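# Clip colour-coded leads onto matching bare copper strips

## Task

For every lead, attach its clip to the exposed copper of the strip whose sleeve has the same colour as that lead, and do this without bending any strip.

## Robot and tools

Robot: two Kinova Gen3 seven-joint arms, left_arm and right_arm, each with a Robotiq 2F-85 two-finger gripper and a wrist camera (cam_left_wrist and cam_right_wrist, both 896x504). Neither arm sees the scene from a fixed camera.

Frames: the scene frame has its origin at table-top height, midway between the two nominal bases, +x pointing out over the table, +z up, and left_arm on the +y side. Camera image sides do not follow the arm names. Calibrated bases: left_arm at (+0.021, +0.309, 0) m, right_arm at (+0.008, -0.406, 0) m, both turned only slightly about z. Each arm's end_effector_position (metres) and end_effector_quat_wxyz are given in that arm's own base frame, not the scene frame. The reported point lies between the closed finger pads; closed fingertips extend about 19 mm past it, open ones about 6 mm. The fingers point along the gripper's +z axis and open and close along its y axis. Reported hand poses can be off by a few centimetres, more at long reach.

Row layout: every command row holds 18 numbers covering both arms, even if only one arm moves. The first 9 are left_arm: seven absolute joint target angles in radians, then gripper position, then gripper speed. The last 9 are the same for right_arm. The joint order is unusual: waist (joint_1), shoulder (joint_2), elbow (joint_4), forearm roll (joint_5), upper arm roll (joint_3), wrist pitch (joint_6), wrist roll (joint_7). Ranges: waist, upper arm roll, forearm roll and wrist roll ±69.115; shoulder ±2.250; elbow ±2.580; wrist pitch ±2.100. A target more than 0.014 rad beyond a range end, and farther out than the current angle, gets the call refused.

Gripper numbers, each in [-1, 1]: position is an absolute opening, with +1 fully open (85 mm), 0 about 45 mm and -1 closed. The scale is not linear, so check position_measured_pct, which is roughly 50 - 50 x position. Speed runs from about 20 mm/s at -1 to 150 mm/s at +1, and a faster close grips harder. To keep a gripper unchanged, resend its previous position and speed exactly, because 0 counts as a real command.

Tools:
- execute_actions(actions, cameras): actions is a list of actions. Each action is up to 15 rows, and each row lasts 1/30 s. A shorter action repeats its final row until 15 steps (0.5 s) have passed. An empty list just returns the current state and images.
- move(target, speed, blend, blocking, cameras): target is one 18-number row of absolute joint angles, or a list of up to 15 rows sharing 10 s. Joints move together toward the target, so the hand follows a curve. speed is in rad/s for the joint with the farthest to go, 0.01 to 2, default 0.5; give one value or one per target. blend, in rad, rounds the corners at intermediate targets. blocking=false returns after about 0.5 s while the motion continues; a new move replaces it. Gripper changes in later targets only happen once everything is at rest there. Moves do not avoid obstacles.
- wait(seconds 0 to 10): holds the last commands and lets the scene run.
- stop(): brakes a running move. Fingers keep going.
- zoom_image(camera, region [x0,y0,x1,y1] in pixels, at most 504x504): gives a closer look at that camera's newest image.
- clear_fault(arm): clears a torque fault that has already been reported.
- read_manual(section): licence texts only.
- finished_scene(scene 1 or 2): ends the scene for good. The result must hold with the robot removed.

Motion limits: joint targets move at most 1.39 rad/s for the four big joints and 1.22 rad/s for the wrist joints. Each target may lead the measured angle by at most 0.304 or 0.266 rad. If a step would shift the hand more than 70 mm, it is scaled back. Large moves may still be unfinished when the result comes back, so finish them in the next command.

Result lines: Joint positions, Joint velocities ('within noise' means at rest), Joint targets and Tool commands, all in the joint order above. Joint torques: positive means toward a larger angle. Flange force is along the gripper axes and goes missing after row-based calls. The move: line reports the outcome: done; off_target (at rest but more than 0.01 rad from target); moving; held; or fault. limits=held means some steps were withheld. 'joint command not followed' means the check that keeps the arms apart changed the targets. 'joint sent to its limit' means a joint was capped at its end.

Gripper status: object_status 0 means moving, 1 means blocked while opening, 2 means stopped on an object before reaching the target (a firm grip), and 3 means the target was reached or the pads met (nothing held or only a soft grip). motor_current_ma is near 1000 on a firm grip and near 0 when open in the air. To grasp, command a position narrower than the part. To release, command a few millimetres wider than the part.

Avoid:
- dropping parts or letting go of anything still moving;
- fast impacts;
- pushing past a contact, since the arms are stiff and even a few millimetres gives a hard press (use gentle targets and slow speeds near the strips so they do not bend);
- gripping hard on a part that is still resting on something;
- arm-to-arm contact, including one gripper closing on the other's fingers;
- anything ending up off the table;
- overloading the weak wrist motors (about 23 to 25.5 N m).

Torque limits are 104.5 N m for the big joints and 51.3 N m for the wrist joints. A torque fault, or a joint straying more than 5 degrees from its path, stops that arm until clear_fault is called. Long holding or stretched poses heat the motors: MOTOR HOT appears at 60 °C, and at 75 °C the arm sinks and stops for a while. Thinking time also advances the simulation.

Each tool is called after "Emit:" as name(argument=value, ...), one argument or row to a line, values as JSON.

## Session

I'll start by looking at the current state.

Emit:
execute_actions(
  actions=[],
)

Scene clock: 0.00 s.
left_arm: end_effector_position=(+0.2738, -0.2230, +0.2674) position_measured_pct=0.0 object_status=3 motor_current_ma=0 end_effector_quat_wxyz=(-0.061, -0.665, +0.732, -0.135) | right_arm: end_effector_position=(+0.5388, +0.1790, +0.2278) position_measured_pct=0.0 object_status=3 motor_current_ma=0 end_effector_quat_wxyz=(-0.115, -0.356, +0.891, -0.258)
Joint names: [waist, shoulder, elbow, forearm roll, upper arm roll, wrist pitch, wrist roll]
Joint positions: left_arm=[0.749 0.007 2.028 0.28 -0.332 0.926 3.314] | right_arm=[-0.626 0.924 0.806 0.418 0.057 1.751 1.753]
Joint velocities: within noise
Joint torques (N m): no reading
Flange force (N): no reading
Joint targets: left_arm=[0.749 0.007 2.028 0.280 -0.332 0.926 3.314] | right_arm=[-0.626 0.924 0.806 0.418 0.057 1.751 1.753]
Tool commands: left_gripper/position=+1.0 left_gripper/speed=+1.0 right_gripper/position=+1.0 right_gripper/speed=+1.0

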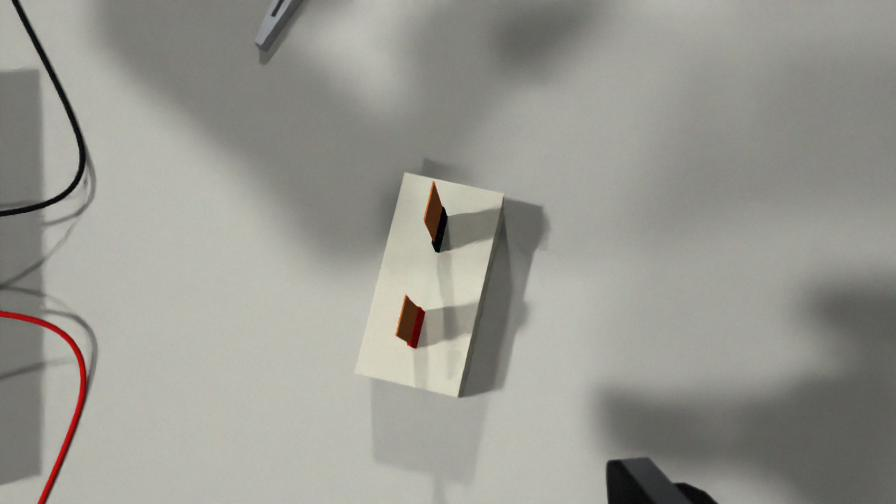

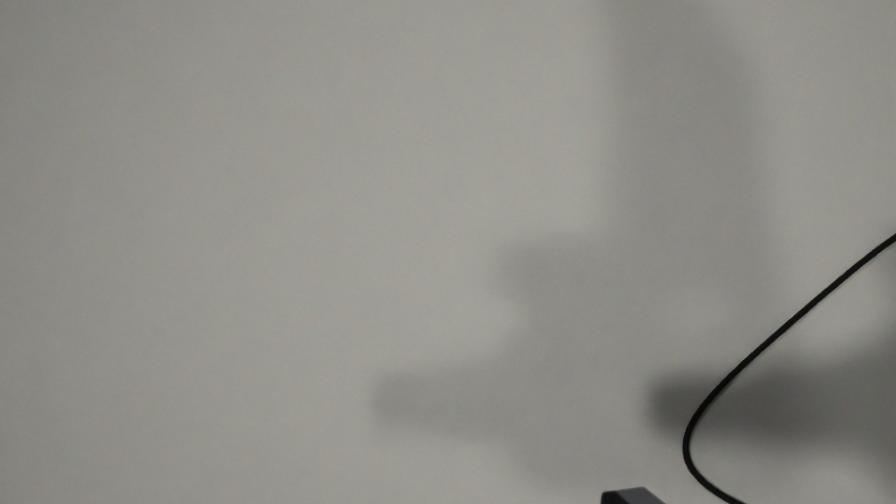

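Emit:
zoom_image(
  camera="cam_left_wrist",
  region=[340, 140, 580, 420],
)

Emit:
zoom_image(
  camera="cam_left_wrist",
  region=[0, 0, 320, 240],
)

Emit:
zoom_image(
  camera="cam_left_wrist",
  region=[0, 240, 320, 504],
)

Emit:
zoom_image(
  camera="cam_right_wrist",
  region=[580, 200, 896, 504],
)

Scaled by 1.800 from the camera's 896x504 image, which has a finer 1280x720 frame.

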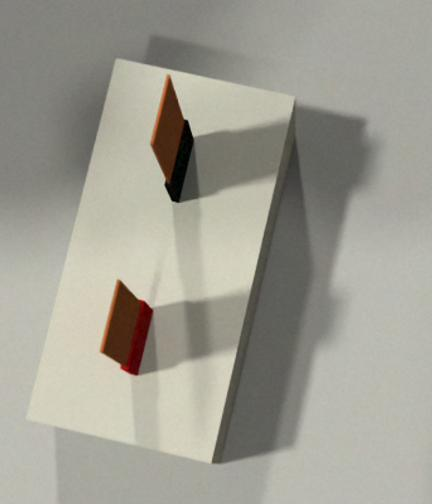

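Scaled by 1.575 from the camera's 896x504 image, which has a finer 1280x720 frame.

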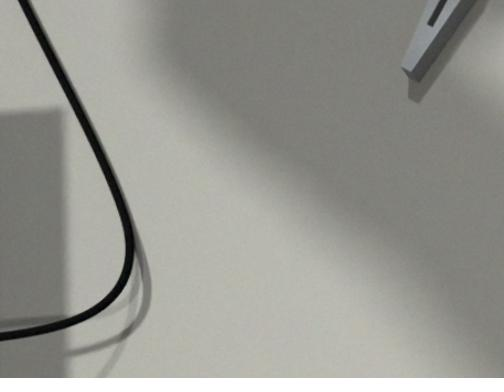

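Scaled by 1.575 from the camera's 896x504 image, which has a finer 1280x720 frame.

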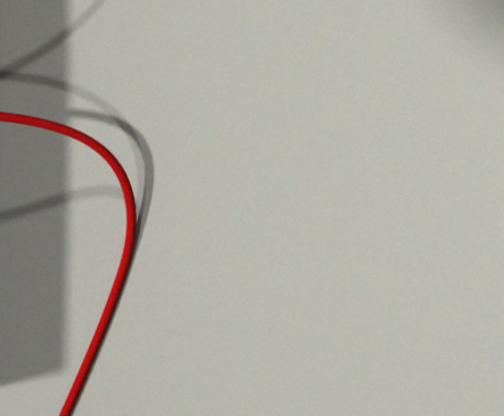

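Scaled by 1.595 from the camera's 896x504 image, which has a finer 1280x720 frame.

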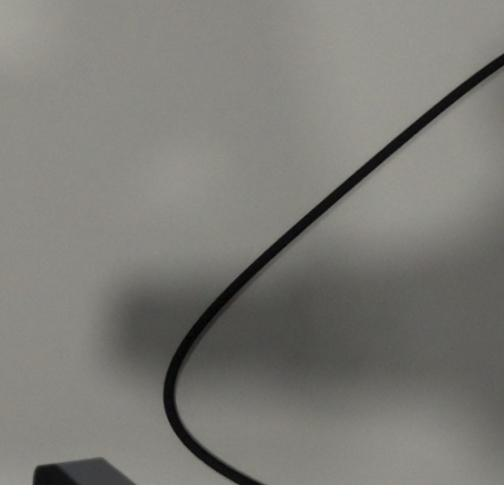

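Emit:
move(
  target=[0.396, 0.133, 1.247, 0.0, 0.0, 1.761, 1.967, 1.0, 1.0, -0.202, 0.075, 1.474, 0.0, 0.0, 1.593, 1.369, 1.0, 1.0],
  speed=0.8,
)

Scene clock: 10.27 s.
left_arm: end_effector_position=(+0.3268, -0.1636, +0.4502) position_measured_pct=0.0 object_status=3 motor_current_ma=0 end_effector_quat_wxyz=(+0.000, +0.000, +1.000, +0.000) | right_arm: end_effector_position=(+0.3437, +0.0450, +0.3999) position_measured_pct=0.0 object_status=3 motor_current_ma=0 end_effector_quat_wxyz=(+0.000, +0.000, +1.000, +0.000)
Joint names: [waist, shoulder, elbow, forearm roll, upper arm roll, wrist pitch, wrist roll]
Joint positions: left_arm=[0.396 0.133 1.247 0 0 1.761 1.967] | right_arm=[-0.202 0.075 1.474 0 0 1.593 1.369]
Joint velocities: within noise
Joint torques (N m): left_arm=[0.13 -10.55 -8.77 0.05 0.69 -0.3 -0.27] | right_arm=[0.22 -10.26 -9.63 0.12 -1.33 0.52 0.03]
Flange force (N): left_arm=[2.3 1.1 -0.8] | right_arm=[2.5 -1.6 4.2]
Joint targets: left_arm=[0.396 0.133 1.247 0.000 0.000 1.761 1.967] | right_arm=[-0.202 0.075 1.474 0.000 0.000 1.593 1.369]
move: done
camera_calibration:
cam_left_wrist: T_world_to_cam=[[0.0780523, 0.994074, 0.0756641, 0.0901617], [0.992784, -0.0844321, 0.0851479, -0.326216], [0.0910318, 0.0684722, -0.993491, 0.580447], [0, 0, 0, 1]] pos_world=[0.263985, -0.156915, 0.597624]
cam_right_wrist: T_world_to_cam=[[0.0894057, 0.992379, 0.0847971, -0.128984], [0.995933, -0.0881218, -0.0187722, -0.276182], [-0.0111566, 0.0861305, -0.996221, 0.536602], [0, 0, 0, 1]] pos_world=[0.292578, 0.0574453, 0.540327]

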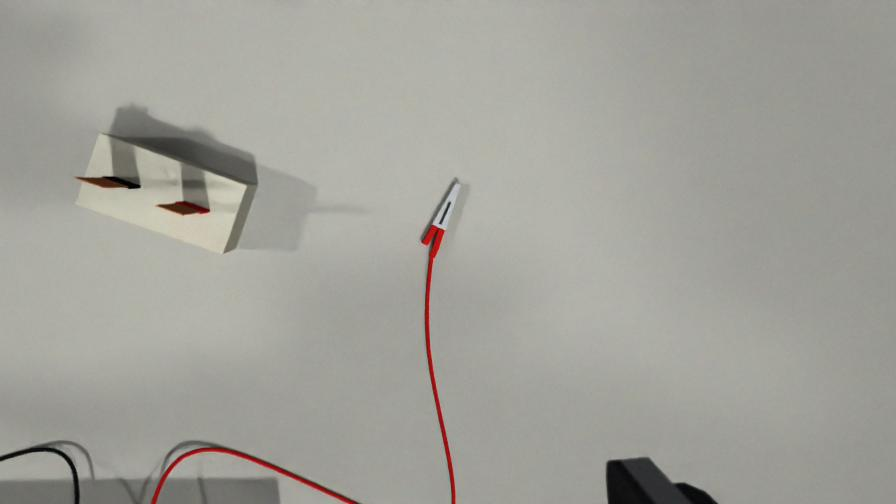

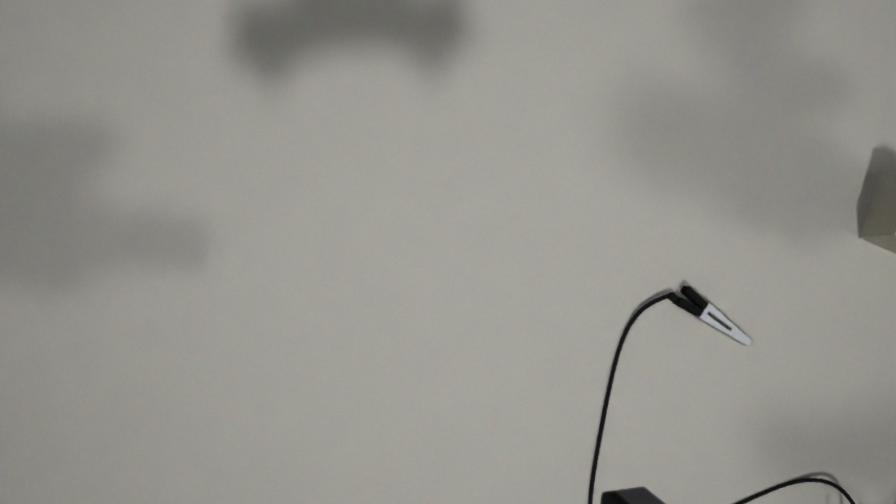

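Emit:
zoom_image(
  camera="cam_left_wrist",
  region=[400, 165, 490, 270],
)

Emit:
zoom_image(
  camera="cam_right_wrist",
  region=[650, 270, 770, 360],
)

Emit:
zoom_image(
  camera="cam_left_wrist",
  region=[50, 90, 290, 270],
)

Emit:
zoom_image(
  camera="cam_left_wrist",
  region=[0, 400, 380, 504],
)

Scaled by 4.800 from the camera's 896x504 image, which has a finer 1280x720 frame.

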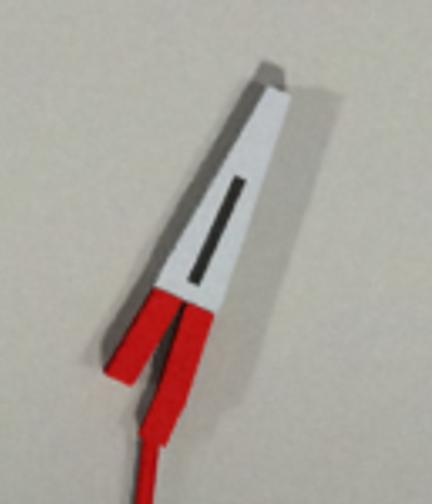

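Scaled by 4.200 from the camera's 896x504 image, which has a finer 1280x720 frame.

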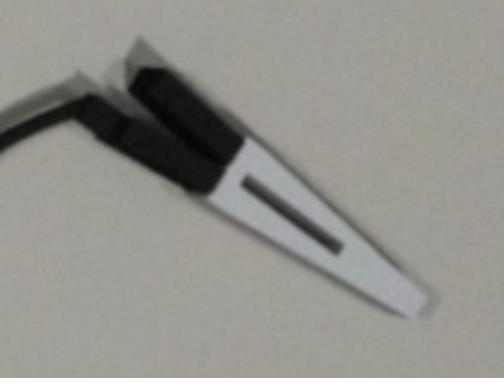

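Scaled by 2.100 from the camera's 896x504 image, which has a finer 1280x720 frame.

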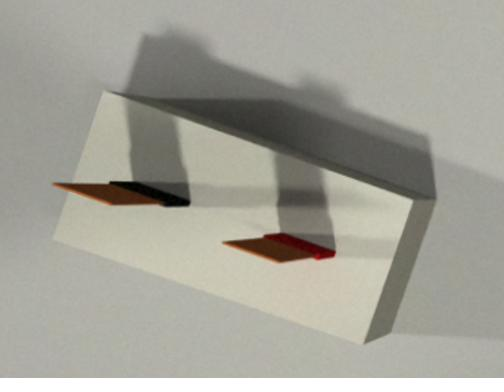

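Scaled by 1.326 from the camera's 896x504 image, which has a finer 1280x720 frame.

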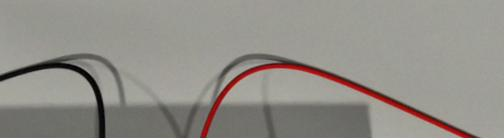

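Emit:
move(
  target=[0.337, 0.402, 2.041, 0.0, 0.0, 0.699, 1.908, 1.0, 1.0, -0.589, 0.573, 1.717, 0.0, 0.0, 0.852, 0.981, 1.0, 1.0],
  speed=0.6,
)

Scene clock: 18.57 s.
left_arm: end_effector_position=(+0.3378, -0.1447, +0.1200) position_measured_pct=0.0 object_status=3 motor_current_ma=0 end_effector_quat_wxyz=(+0.000, +0.000, +1.000, +0.000) | right_arm: end_effector_position=(+0.4000, +0.2374, +0.1200) position_measured_pct=0.0 object_status=3 motor_current_ma=0 end_effector_quat_wxyz=(+0.000, +0.000, +1.000, +0.000)
Joint names: [waist, shoulder, elbow, forearm roll, upper arm roll, wrist pitch, wrist roll]
Joint positions: left_arm=[0.337 0.402 2.041 0 0 0.699 1.908] | right_arm=[-0.589 0.573 1.717 0 0 0.852 0.981]
Joint velocities: within noise
Joint torques (N m): left_arm=[0.1 -12.65 -5.1 0.02 0.82 -0.07 -0.26] | right_arm=[0.16 -17.55 -7.39 0.1 -1.11 0.53 0.02]
Flange force (N): left_arm=[0.2 -0.5 -3.5] | right_arm=[3.4 -1.4 2.3]
Joint targets: left_arm=[0.337 0.402 2.041 0.000 0.000 0.699 1.908] | right_arm=[-0.589 0.573 1.717 0.000 0.000 0.852 0.981]
move: done
camera_calibration:
cam_left_wrist: T_world_to_cam=[[0.0781823, 0.994038, 0.0760022, 0.0954533], [0.992856, -0.0845283, 0.0842157, -0.307327], [0.0901379, 0.068875, -0.993545, 0.250513], [0, 0, 0, 1]] pos_world=[0.275088, -0.138116, 0.267523]
cam_right_wrist: T_world_to_cam=[[0.0903949, 0.99229, 0.0847841, -0.301646], [0.995845, -0.0891166, -0.0187507, -0.320373], [-0.0110504, 0.0861268, -0.996223, 0.241773], [0, 0, 0, 1]] pos_world=[0.348981, 0.249946, 0.260427]

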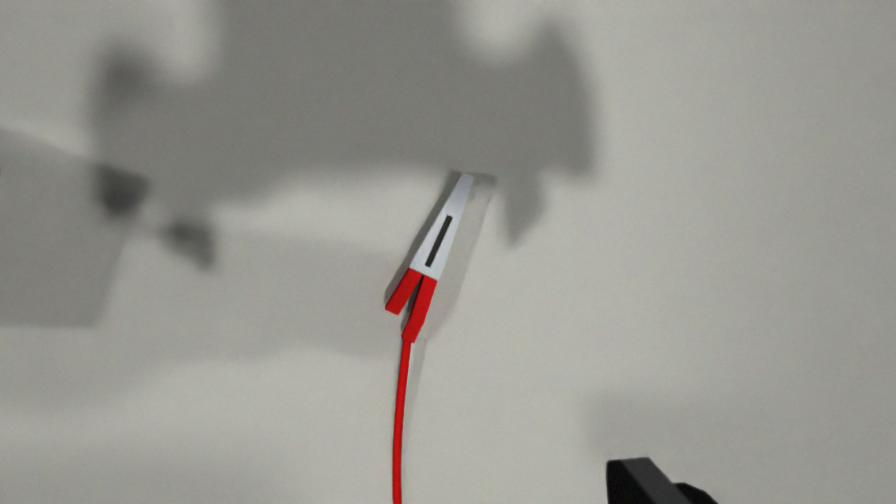

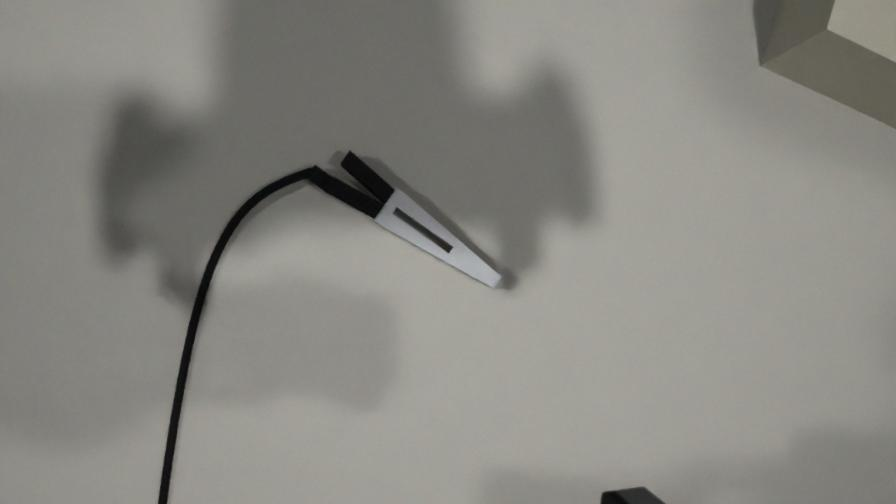

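Emit:
zoom_image(
  camera="cam_left_wrist",
  region=[370, 150, 510, 360],
)

Emit:
zoom_image(
  camera="cam_right_wrist",
  region=[300, 140, 520, 300],
)

Scaled by 2.400 from the camera's 896x504 image, which has a finer 1280x720 frame.

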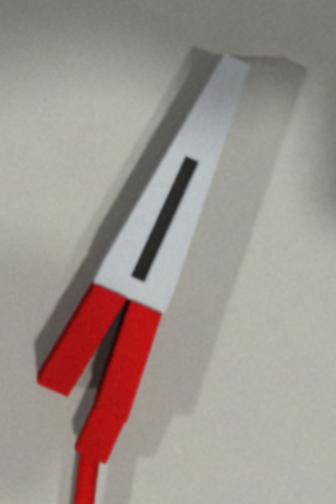

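Scaled by 2.291 from the camera's 896x504 image, which has a finer 1280x720 frame.

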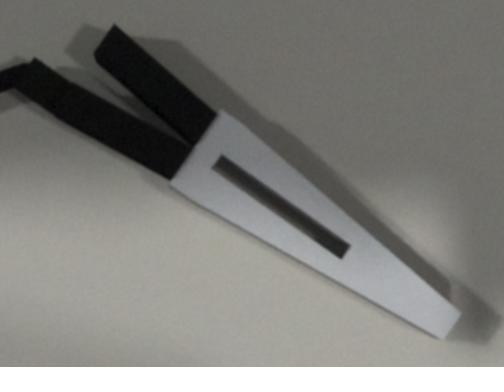

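Emit:
move(
  target=[
    [0.337, 0.402, 2.041, 0.0, 0.0, 0.699, 1.908, 1.0, 1.0, 0.1, -0.112, 1.978, 0.0, 0.0, 1.275, 0.981, 1.0, 1.0],
    [0.649, 1.117, 0.643, 0.0, 0.0, 2.032, 1.571, 1.0, 1.0, 0.1, -0.112, 1.978, 0.0, 0.0, 1.275, 0.981, 1.0, 1.0],
  ],
  speed=0.7,
)

Scene clock: 27.33 s.
left_arm: end_effector_position=(+0.3821, -0.3210, +0.1624) position_measured_pct=0.0 object_status=3 motor_current_ma=0 end_effector_quat_wxyz=(-0.303, +0.302, +0.898, +0.102) | right_arm: end_effector_position=(+0.2502, -0.0501, +0.3002) position_measured_pct=0.0 object_status=3 motor_current_ma=0 end_effector_quat_wxyz=(+0.000, +0.338, +0.941, +0.000)
Joint names: [waist, shoulder, elbow, forearm roll, upper arm roll, wrist pitch, wrist roll]
Joint positions: left_arm=[0.649 1.117 0.643 0 0 2.032 1.571] | right_arm=[0.1 -0.112 1.978 0 0 1.275 0.981]
Joint velocities: within noise
Joint torques (N m): left_arm=[0.24 -23.91 -6.98 0.02 1.12 1.52 -0.24] | right_arm=[0.2 -6.26 -9.22 0.1 -1.35 0.52 0]
Flange force (N): left_arm=[4.2 0.0 0.9] | right_arm=[0.0 -3.0 3.8]
Joint targets: left_arm=[0.649 1.117 0.643 0.000 0.000 2.032 1.571] | right_arm=[0.100 -0.112 1.978 0.000 0.000 1.275 0.981]
move: done
camera_calibration:
cam_left_wrist: T_world_to_cam=[[0.686916, 0.726619, 0.0130759, -0.044167], [0.61925, -0.575807, -0.533832, -0.28431], [-0.380363, 0.374795, -0.84549, 0.554726], [0, 0, 0, 1]] pos_world=[0.417395, -0.339524, 0.317819]
cam_right_wrist: T_world_to_cam=[[0.700576, 0.708451, 0.0853824, -0.185144], [0.712013, -0.701937, -0.0179328, -0.153357], [0.0472286, 0.0733567, -0.996187, 0.429106], [0, 0, 0, 1]] pos_world=[0.218633, -0.00795923, 0.440528]

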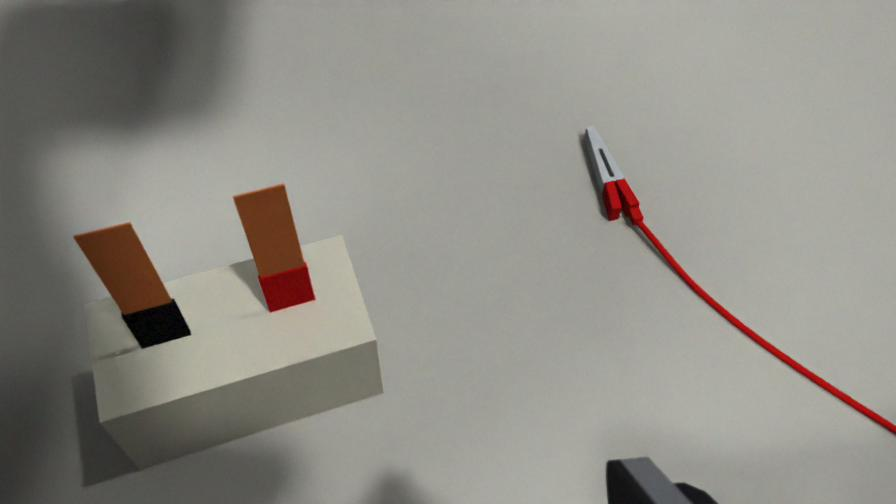

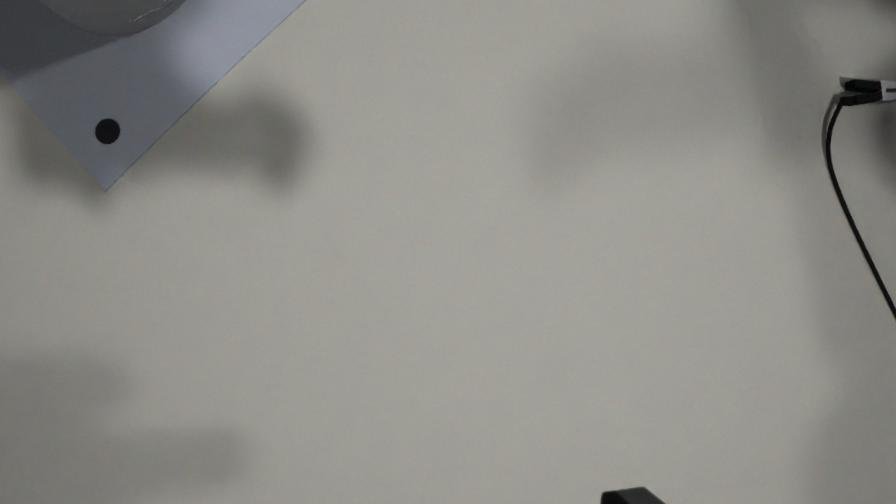

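Emit:
zoom_image(
  camera="cam_left_wrist",
  region=[60, 170, 400, 480],
)

Emit:
zoom_image(
  camera="cam_left_wrist",
  region=[560, 110, 680, 240],
)

Scaled by 1.482 from the camera's 896x504 image, which has a finer 1280x720 frame.

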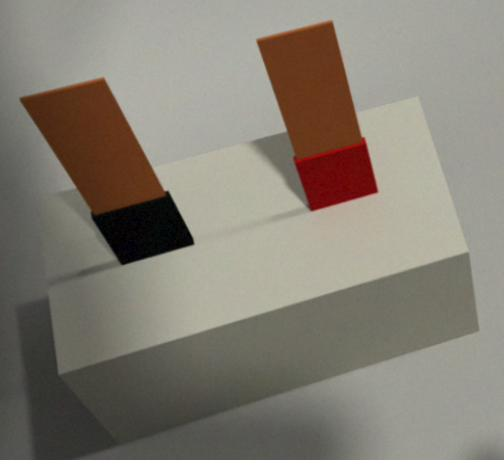

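Scaled by 3.877 from the camera's 896x504 image, which has a finer 1280x720 frame.

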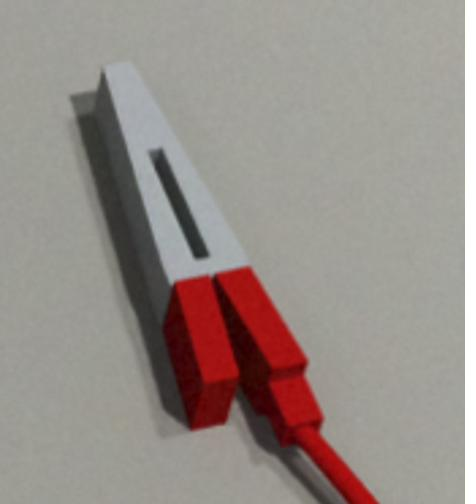

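Emit:
move(
  target=[
    [0.339, 0.404, 2.142, 0.0, 0.0, 0.595, 1.403, 1.0, 1.0, 0.1, -0.112, 1.978, 0.0, 0.0, 1.275, 0.0, 1.0, 1.0],
    [0.339, 0.404, 2.142, 0.0, 0.0, 0.595, 1.403, 1.0, 1.0, -0.711, 0.499, 1.955, 0.0, 0.0, 0.688, -1.413, 1.0, 1.0],
  ],
  speed=0.7,
)

Scene clock: 40.63 s.
left_arm: end_effector_position=(+0.3142, -0.1371, +0.1002) position_measured_pct=0.0 object_status=3 motor_current_ma=0 end_effector_quat_wxyz=(+0.000, +0.251, +0.968, +0.000) | right_arm: end_effector_position=(+0.3199, +0.2427, +0.1001) position_measured_pct=0.0 object_status=3 motor_current_ma=0 end_effector_quat_wxyz=(+0.000, +0.907, +0.421, +0.000)
Joint names: [waist, shoulder, elbow, forearm roll, upper arm roll, wrist pitch, wrist roll]
Joint positions: left_arm=[0.339 0.404 2.142 0 0 0.595 1.403] | right_arm=[-0.711 0.499 1.955 0 0 0.688 -1.413]
Joint velocities: within noise
Joint torques (N m): left_arm=[0.12 -11.84 -4.62 0 0.83 -0.22 -0.25] | right_arm=[-0.03 -15.2 -6.41 0.1 -1.16 0.43 -0.01]
Flange force (N): left_arm=[0.5 -0.6 -4.3] | right_arm=[-3.3 -0.9 2.1]
Joint targets: left_arm=[0.339 0.404 2.142 0.000 0.000 0.595 1.403] | right_arm=[-0.711 0.499 1.955 0.000 0.000 0.688 -1.413]
move: done
camera_calibration:
cam_left_wrist: T_world_to_cam=[[0.550942, 0.831073, 0.0760219, -0.0796305], [0.826855, -0.555934, 0.0851413, -0.294156], [0.113022, 0.0159511, -0.993464, 0.217949], [0, 0, 0, 1]] pos_world=[0.262463, -0.100829, 0.247623]
cam_right_wrist: T_world_to_cam=[[0.699861, -0.709214, 0.0849136, -0.0799333], [-0.710593, -0.703374, -0.0179756, 0.454393], [0.0724745, -0.0477585, -0.996226, 0.226325], [0, 0, 0, 1]] pos_world=[0.362428, 0.273727, 0.240427]

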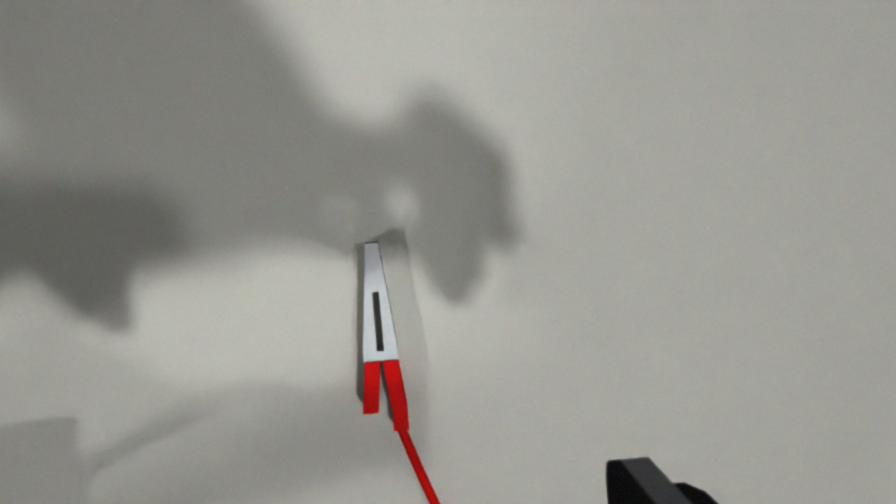

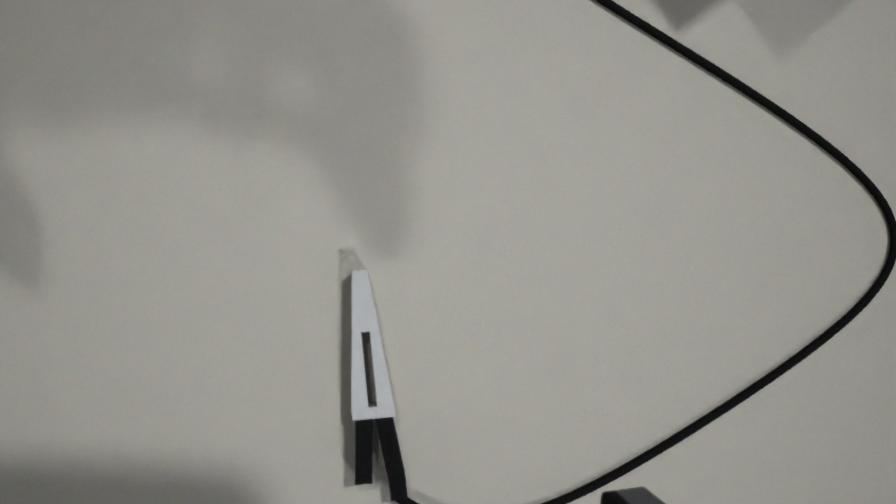

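Emit:
zoom_image(
  camera="cam_left_wrist",
  region=[580, 430, 740, 504],
)

Emit:
zoom_image(
  camera="cam_left_wrist",
  region=[330, 220, 450, 450],
)

Emit:
zoom_image(
  camera="cam_right_wrist",
  region=[310, 240, 450, 504],
)

Emit:
zoom_image(
  camera="cam_right_wrist",
  region=[580, 430, 740, 504],
)

Scaled by 3.150 from the camera's 896x504 image, which has a finer 1280x720 frame.

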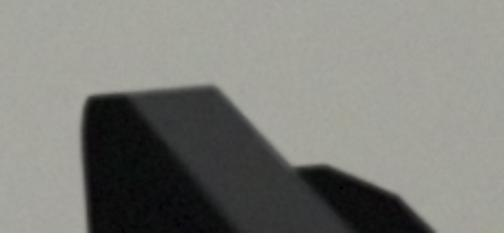

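Scaled by 2.191 from the camera's 896x504 image, which has a finer 1280x720 frame.

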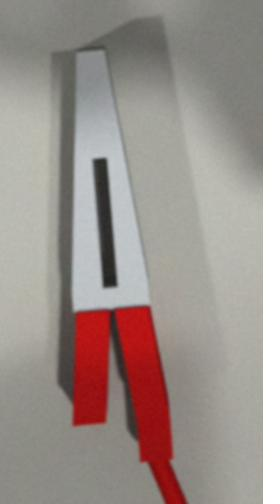

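Scaled by 1.909 from the camera's 896x504 image, which has a finer 1280x720 frame.

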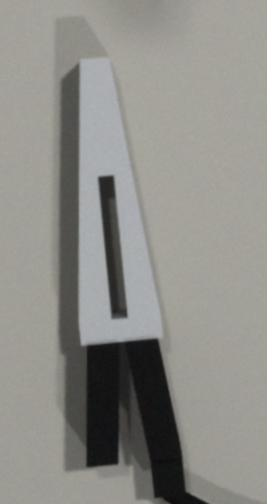

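Scaled by 3.150 from the camera's 896x504 image, which has a finer 1280x720 frame.

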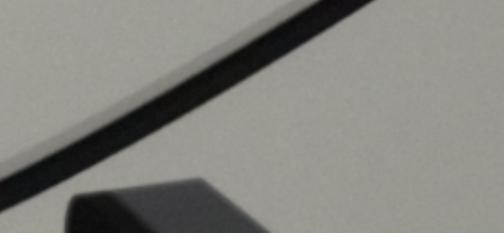

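Emit:
move(
  target=[0.339, 0.543, 2.192, 0.0, 0.0, 0.407, 1.403, 1.0, 1.0, -0.705, 0.617, 1.998, 0.0, 0.0, 0.527, -1.407, 1.0, 1.0],
  speed=0.3,
)

Scene clock: 48.60 s.
left_arm: end_effector_position=(+0.3139, -0.1370, +0.0450) position_measured_pct=0.0 object_status=3 motor_current_ma=0 end_effector_quat_wxyz=(+0.000, +0.251, +0.968, +0.000) | right_arm: end_effector_position=(+0.3218, +0.2411, +0.0449) position_measured_pct=0.0 object_status=3 motor_current_ma=0 end_effector_quat_wxyz=(+0.000, +0.907, +0.421, +0.000)
Joint names: [waist, shoulder, elbow, forearm roll, upper arm roll, wrist pitch, wrist roll]
Joint positions: left_arm=[0.339 0.543 2.192 0 0 0.407 1.403] | right_arm=[-0.705 0.617 1.998 0 0 0.527 -1.407]
Joint velocities: within noise
Joint torques (N m): left_arm=[0.11 -12.87 -3.14 -0.01 0.92 -0.35 -0.24] | right_arm=[0.07 -16 -5.26 0.12 -1.11 0.46 0.01]
Flange force (N): left_arm=[-0.5 -0.6 -4.9] | right_arm=[-3.6 -1.6 1.8]
Joint targets: left_arm=[0.339 0.543 2.192 0.000 0.000 0.407 1.403] | right_arm=[-0.705 0.617 1.998 0.000 0.000 0.527 -1.407]
move: done
camera_calibration:
cam_left_wrist: T_world_to_cam=[[0.551026, 0.83104, 0.0757817, -0.0753946], [0.82692, -0.555976, 0.0842315, -0.289093], [0.112132, 0.0162516, -0.99356, 0.163513], [0, 0, 0, 1]] pos_world=[0.262266, -0.10073, 0.192524]
cam_right_wrist: T_world_to_cam=[[0.699861, -0.709214, 0.0849136, -0.077719], [-0.710593, -0.703374, -0.0179756, 0.453627], [0.0724745, -0.0477585, -0.996226, 0.171219], [0, 0, 0, 1]] pos_world=[0.364328, 0.272127, 0.185327]

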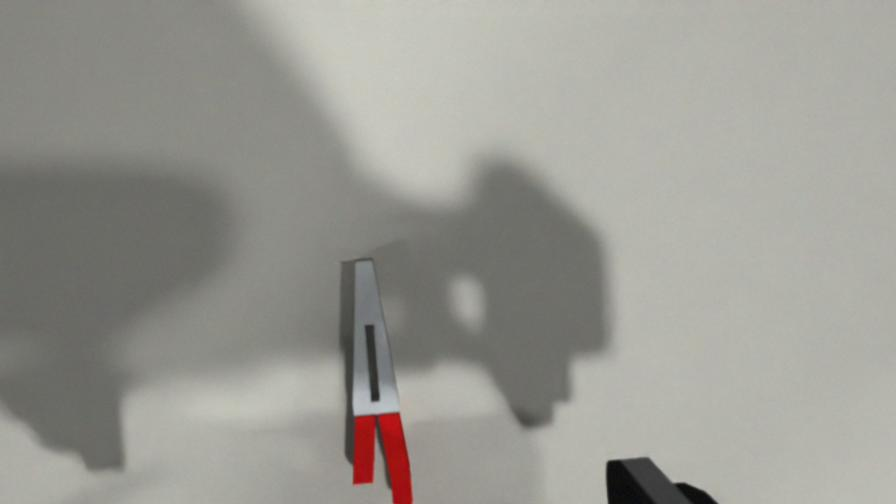

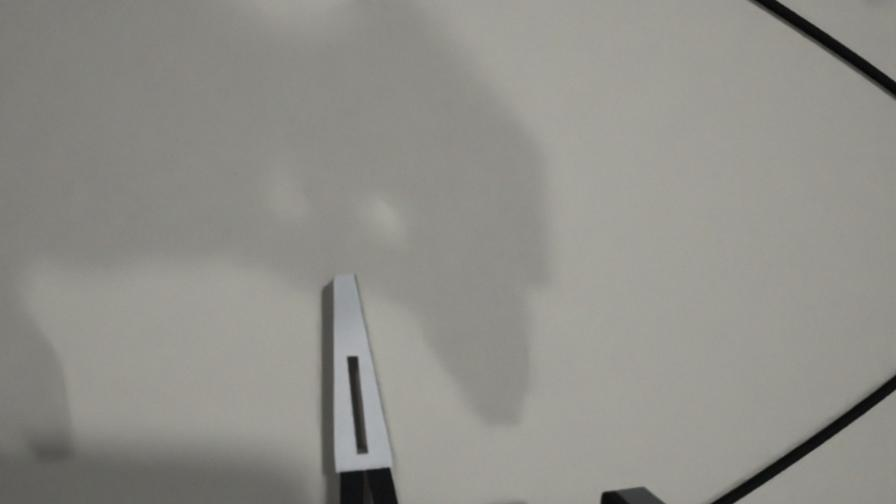

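Emit:
move(
  target=[0.336, 0.540, 2.200, 0.0, 0.0, 0.402, 1.400, -0.47, 0.0, -0.701, 0.615, 2.004, 0.0, 0.0, 0.523, -1.403, -0.47, 0.0],
  speed=0.3,
)

Scene clock: 53.53 s.
left_arm: end_effector_position=(+0.3119, -0.1352, +0.0451) position_measured_pct=73.2 object_status=0 motor_current_ma=0 end_effector_quat_wxyz=(+0.000, +0.251, +0.968, +0.000) | right_arm: end_effector_position=(+0.3213, +0.2387, +0.0448) position_measured_pct=73.2 object_status=0 motor_current_ma=0 end_effector_quat_wxyz=(+0.000, +0.907, +0.421, +0.000)
Joint names: [waist, shoulder, elbow, forearm roll, upper arm roll, wrist pitch, wrist roll]
Joint positions: left_arm=[0.336 0.54 2.2 0 0 0.402 1.4] | right_arm=[-0.701 0.615 2.004 0 0 0.523 -1.403]
Joint velocities: within noise
Joint torques (N m): left_arm=[0.1 -12.72 -3.12 0 0.88 -0.23 -0.24] | right_arm=[0.08 -15.88 -5.22 0.1 -1.1 0.41 0.01]
Flange force (N): left_arm=[-0.1 -0.7 -4.6] | right_arm=[-3.5 -1.7 1.5]
Joint targets: left_arm=[0.336 0.540 2.200 0.000 0.000 0.402 1.400] | right_arm=[-0.701 0.615 2.004 0.000 0.000 0.523 -1.403]
move: done
camera_calibration:
cam_left_wrist: T_world_to_cam=[[0.550987, 0.831067, 0.0757711, -0.0757455], [0.826947, -0.555935, 0.0842265, -0.286579], [0.112122, 0.016251, -0.993562, 0.163701], [0, 0, 0, 1]] pos_world=[0.260366, -0.09903, 0.192524]
cam_right_wrist: T_world_to_cam=[[0.699861, -0.709214, 0.0849136, -0.0791242], [-0.710593, -0.703374, -0.0179756, 0.451651], [0.0724745, -0.0477585, -0.996226, 0.170934], [0, 0, 0, 1]] pos_world=[0.363928, 0.269727, 0.185127]

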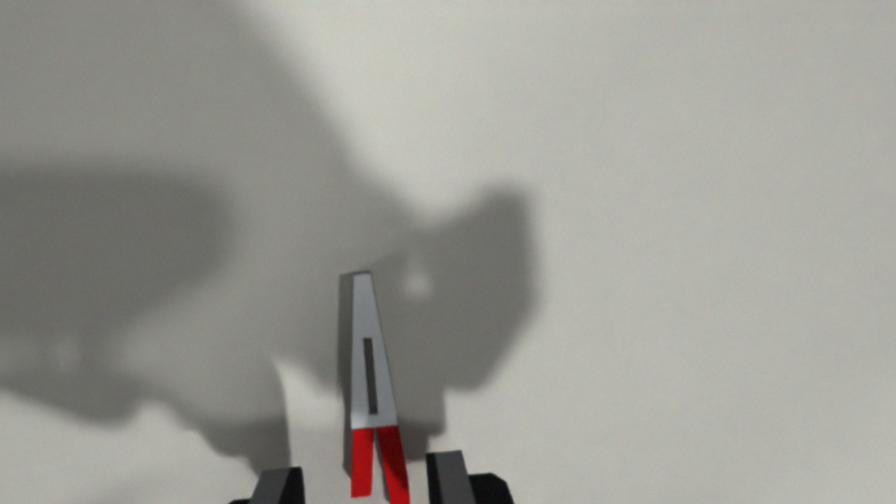

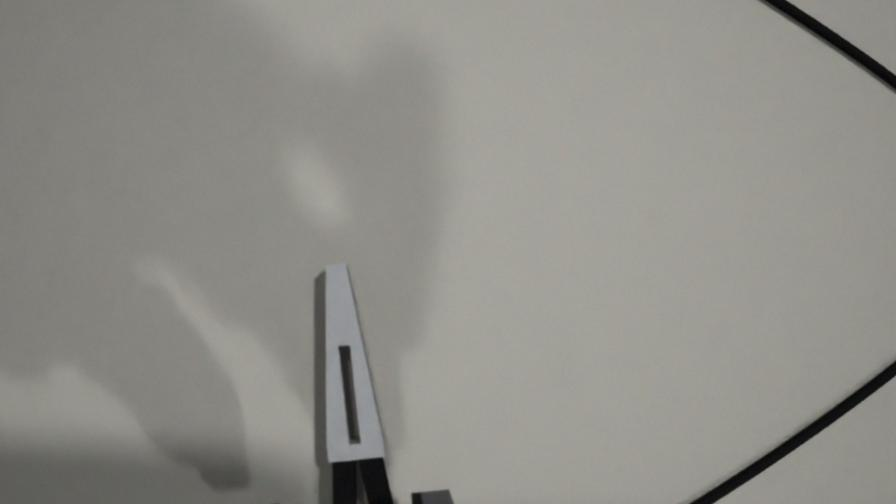

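Emit:
zoom_image(
  camera="cam_right_wrist",
  region=[250, 424, 470, 504],
)

Emit:
zoom_image(
  camera="cam_left_wrist",
  region=[270, 384, 510, 504],
)

Scaled by 2.291 from the camera's 896x504 image, which has a finer 1280x720 frame.

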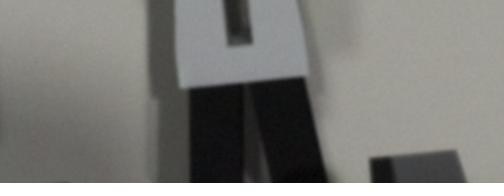

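Scaled by 2.100 from the camera's 896x504 image, which has a finer 1280x720 frame.

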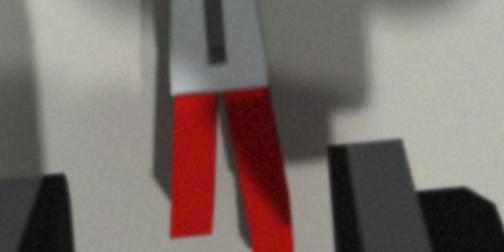

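Emit:
move(
  target=[
    [0.333, 0.540, 2.200, 0.0, 0.0, 0.402, 1.397, -0.47, 0.0, -0.696, 0.654, 2.012, 0.0, 0.0, 0.4755, -1.398, -0.47, 0.0],
  ],
  speed=0.15,
)

Scene clock: 57.03 s.
left_arm: end_effector_position=(+0.3123, -0.1343, +0.0451) position_measured_pct=73.2 object_status=3 motor_current_ma=0 end_effector_quat_wxyz=(+0.000, +0.251, +0.968, +0.000) | right_arm: end_effector_position=(+0.3228, +0.2374, +0.0280) position_measured_pct=73.2 object_status=3 motor_current_ma=0 end_effector_quat_wxyz=(+0.000, +0.907, +0.421, +0.000)
Joint names: [waist, shoulder, elbow, forearm roll, upper arm roll, wrist pitch, wrist roll]
Joint positions: left_arm=[0.333 0.54 2.2 0 0 0.402 1.397] | right_arm=[-0.696 0.654 2.012 0 0 0.476 -1.398]
Joint velocities: within noise
Joint torques (N m): left_arm=[0.12 -12.68 -3.12 -0.02 0.9 -0.19 -0.24] | right_arm=[0.06 -16.1 -4.87 0.12 -1.11 0.33 0]
Flange force (N): left_arm=[0.0 -0.6 -4.6] | right_arm=[-3.5 -1.7 1.0]
Joint targets: left_arm=[0.333 0.540 2.200 0.000 0.000 0.402 1.397] | right_arm=[-0.696 0.654 2.012 0.000 0.000 0.475 -1.398]
move: done
camera_calibration:
cam_left_wrist: T_world_to_cam=[[0.550987, 0.831067, 0.0757711, -0.076797], [0.826947, -0.555935, 0.0842265, -0.286354], [0.112122, 0.016251, -0.993562, 0.16364], [0, 0, 0, 1]] pos_world=[0.260766, -0.09803, 0.192524]
cam_right_wrist: T_world_to_cam=[[0.699826, -0.709241, 0.0849797, -0.0796612], [-0.710587, -0.703367, -0.0184723, 0.451437], [0.0728732, -0.047458, -0.996211, 0.153802], [0, 0, 0, 1]] pos_world=[0.365326, 0.268326, 0.168328]

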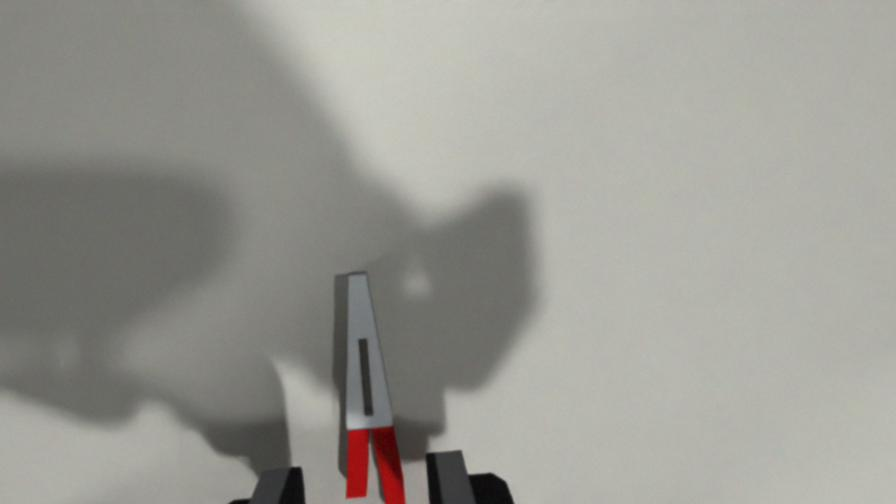

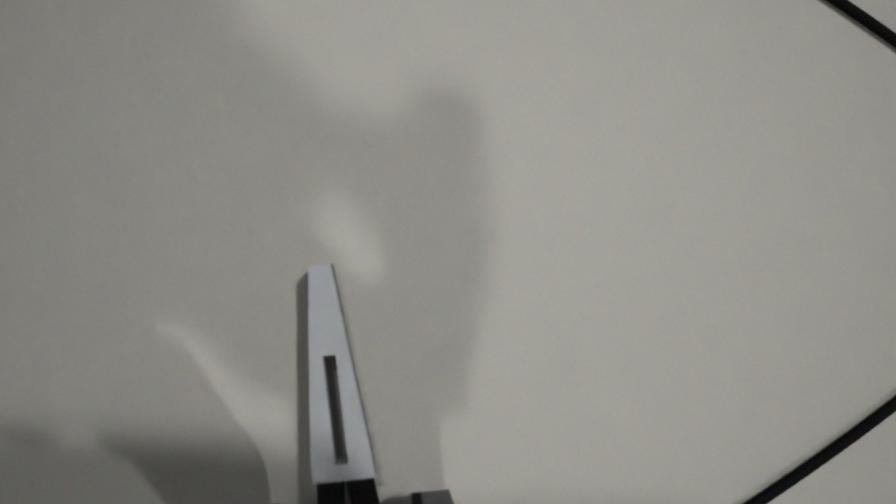

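Emit:
move(
  target=[
    [0.333, 0.540, 2.200, 0.0, 0.0, 0.402, 1.397, -0.47, 0.0, -0.696, 0.669, 2.015, 0.0, 0.0, 0.4575, -1.398, -0.47, 0.0],
  ],
  speed=0.05,
  cameras=["cam_right_wrist"],
)

Scene clock: 58.03 s.
left_arm: end_effector_position=(+0.3123, -0.1343, +0.0451) position_measured_pct=73.2 object_status=3 motor_current_ma=0 end_effector_quat_wxyz=(+0.000, +0.251, +0.968, +0.000) | right_arm: end_effector_position=(+0.3228, +0.2373, +0.0216) position_measured_pct=73.2 object_status=3 motor_current_ma=0 end_effector_quat_wxyz=(+0.000, +0.907, +0.421, +0.000)
Joint names: [waist, shoulder, elbow, forearm roll, upper arm roll, wrist pitch, wrist roll]
Joint positions: left_arm=[0.333 0.54 2.2 0 0 0.402 1.397] | right_arm=[-0.696 0.669 2.015 0 0 0.458 -1.398]
Joint velocities: within noise
Joint torques (N m): left_arm=[0.11 -12.71 -3.1 -0.02 0.9 -0.24 -0.25] | right_arm=[0.06 -16.14 -4.68 0.09 -1.09 0.47 0.01]
Flange force (N): left_arm=[-0.2 -0.7 -4.7] | right_arm=[-3.7 -1.8 1.3]
Joint targets: left_arm=[0.333 0.540 2.200 0.000 0.000 0.402 1.397] | right_arm=[-0.696 0.669 2.015 0.000 0.000 0.458 -1.398]
move: done
camera_calibration:
cam_right_wrist: T_world_to_cam=[[0.699826, -0.709241, 0.0849797, -0.0791174], [-0.710587, -0.703367, -0.0184723, 0.451319], [0.0728732, -0.047458, -0.996211, 0.147426], [0, 0, 0, 1]] pos_world=[0.365326, 0.268326, 0.161928]
Images, in order (width x height): cam_right_wrist 896x504.

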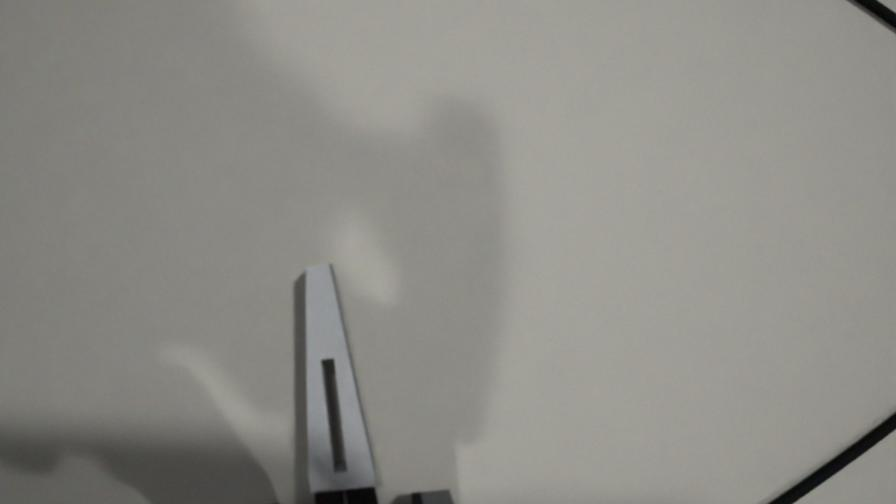

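Emit:
move(
  target=[
    [0.333, 0.540, 2.200, 0.0, 0.0, 0.402, 1.397, -0.47, 0.0, -0.696, 0.669, 2.015, 0.0, 0.0, 0.4575, -1.398, -0.76, -1.0],
  ],
  speed=0.05,
  cameras=["cam_right_wrist"],
)

Scene clock: 59.43 s.
left_arm: end_effector_position=(+0.3123, -0.1343, +0.0451) position_measured_pct=73.2 object_status=3 motor_current_ma=0 end_effector_quat_wxyz=(+0.000, +0.251, +0.968, +0.000) | right_arm: end_effector_position=(+0.3228, +0.2373, +0.0216) position_measured_pct=87.9 object_status=0 motor_current_ma=110 end_effector_quat_wxyz=(+0.000, +0.907, +0.421, +0.000)
Joint names: [waist, shoulder, elbow, forearm roll, upper arm roll, wrist pitch, wrist roll]
Joint positions: left_arm=[0.333 0.54 2.2 0 0 0.402 1.397] | right_arm=[-0.696 0.669 2.015 0 0 0.458 -1.398]
Joint velocities: within noise
Joint torques (N m): left_arm=[0.07 -12.71 -3.12 0 0.91 -0.21 -0.26] | right_arm=[-0.07 -16.03 -4.63 0.07 -1.24 0.41 -0.01]
Flange force (N): left_arm=[0.0 -0.8 -4.6] | right_arm=[-3.6 -1.4 0.8]
Joint targets: left_arm=[0.333 0.540 2.200 0.000 0.000 0.402 1.397] | right_arm=[-0.696 0.669 2.015 0.000 0.000 0.458 -1.398]
move: done
camera_calibration:
cam_right_wrist: T_world_to_cam=[[0.699826, -0.709241, 0.0849797, -0.0791174], [-0.710587, -0.703367, -0.0184723, 0.451319], [0.0728732, -0.047458, -0.996211, 0.147426], [0, 0, 0, 1]] pos_world=[0.365326, 0.268326, 0.161928]
Images, in order (width x height): cam_right_wrist 896x504.

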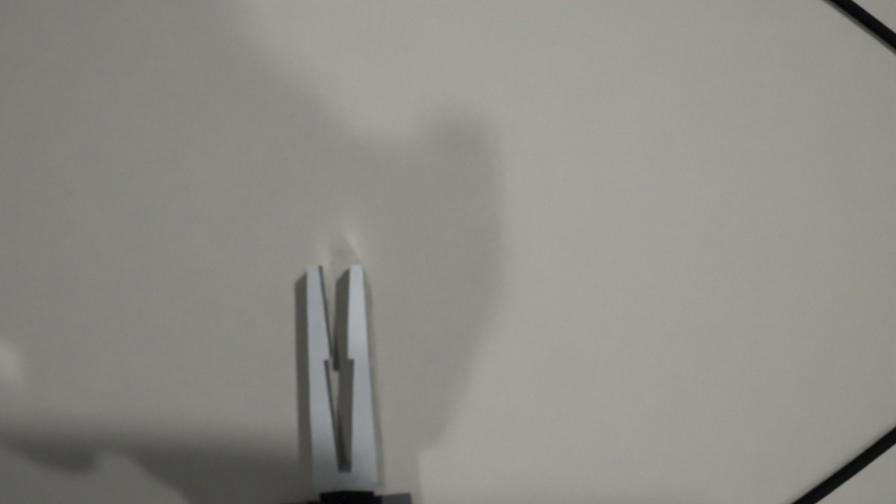

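Emit:
move(
  target=[
    [0.333, 0.540, 2.200, 0.0, 0.0, 0.402, 1.397, -0.47, 0.0, -0.696, 0.669, 2.015, 0.0, 0.0, 0.4575, -1.398, -0.81, -1.0],
  ],
  speed=0.05,
  cameras=["cam_right_wrist"],
)

Scene clock: 60.43 s.
left_arm: end_effector_position=(+0.3123, -0.1343, +0.0451) position_measured_pct=73.2 object_status=3 motor_current_ma=0 end_effector_quat_wxyz=(+0.000, +0.251, +0.968, +0.000) | right_arm: end_effector_position=(+0.3228, +0.2373, +0.0216) position_measured_pct=90.0 object_status=0 motor_current_ma=470 end_effector_quat_wxyz=(+0.000, +0.907, +0.421, +0.000)
Joint names: [waist, shoulder, elbow, forearm roll, upper arm roll, wrist pitch, wrist roll]
Joint positions: left_arm=[0.333 0.54 2.2 0 0 0.402 1.397] | right_arm=[-0.696 0.669 2.015 0 0 0.458 -1.398]
Joint velocities: within noise
Joint torques (N m): left_arm=[0.1 -12.71 -3.09 -0.02 0.92 -0.22 -0.24] | right_arm=[0.07 -15.57 -4.56 0.09 -1.12 0.36 0.01]
Flange force (N): left_arm=[-0.1 -0.7 -4.7] | right_arm=[-3.7 -1.8 -0.4]
Joint targets: left_arm=[0.333 0.540 2.200 0.000 0.000 0.402 1.397] | right_arm=[-0.696 0.669 2.015 0.000 0.000 0.458 -1.398]
move: done
camera_calibration:
cam_right_wrist: T_world_to_cam=[[0.699826, -0.709241, 0.0849797, -0.0791174], [-0.710587, -0.703367, -0.0184723, 0.451319], [0.0728732, -0.047458, -0.996211, 0.147426], [0, 0, 0, 1]] pos_world=[0.365326, 0.268326, 0.161928]
Images, in order (width x height): cam_right_wrist 896x504.

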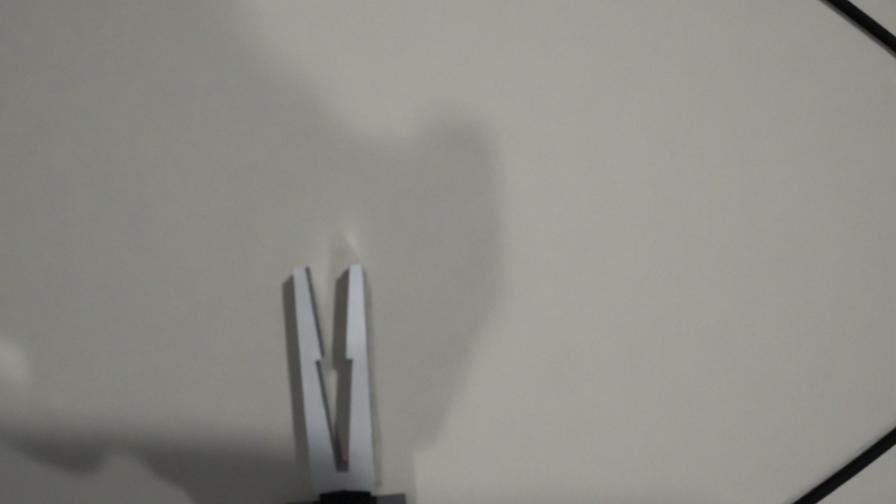

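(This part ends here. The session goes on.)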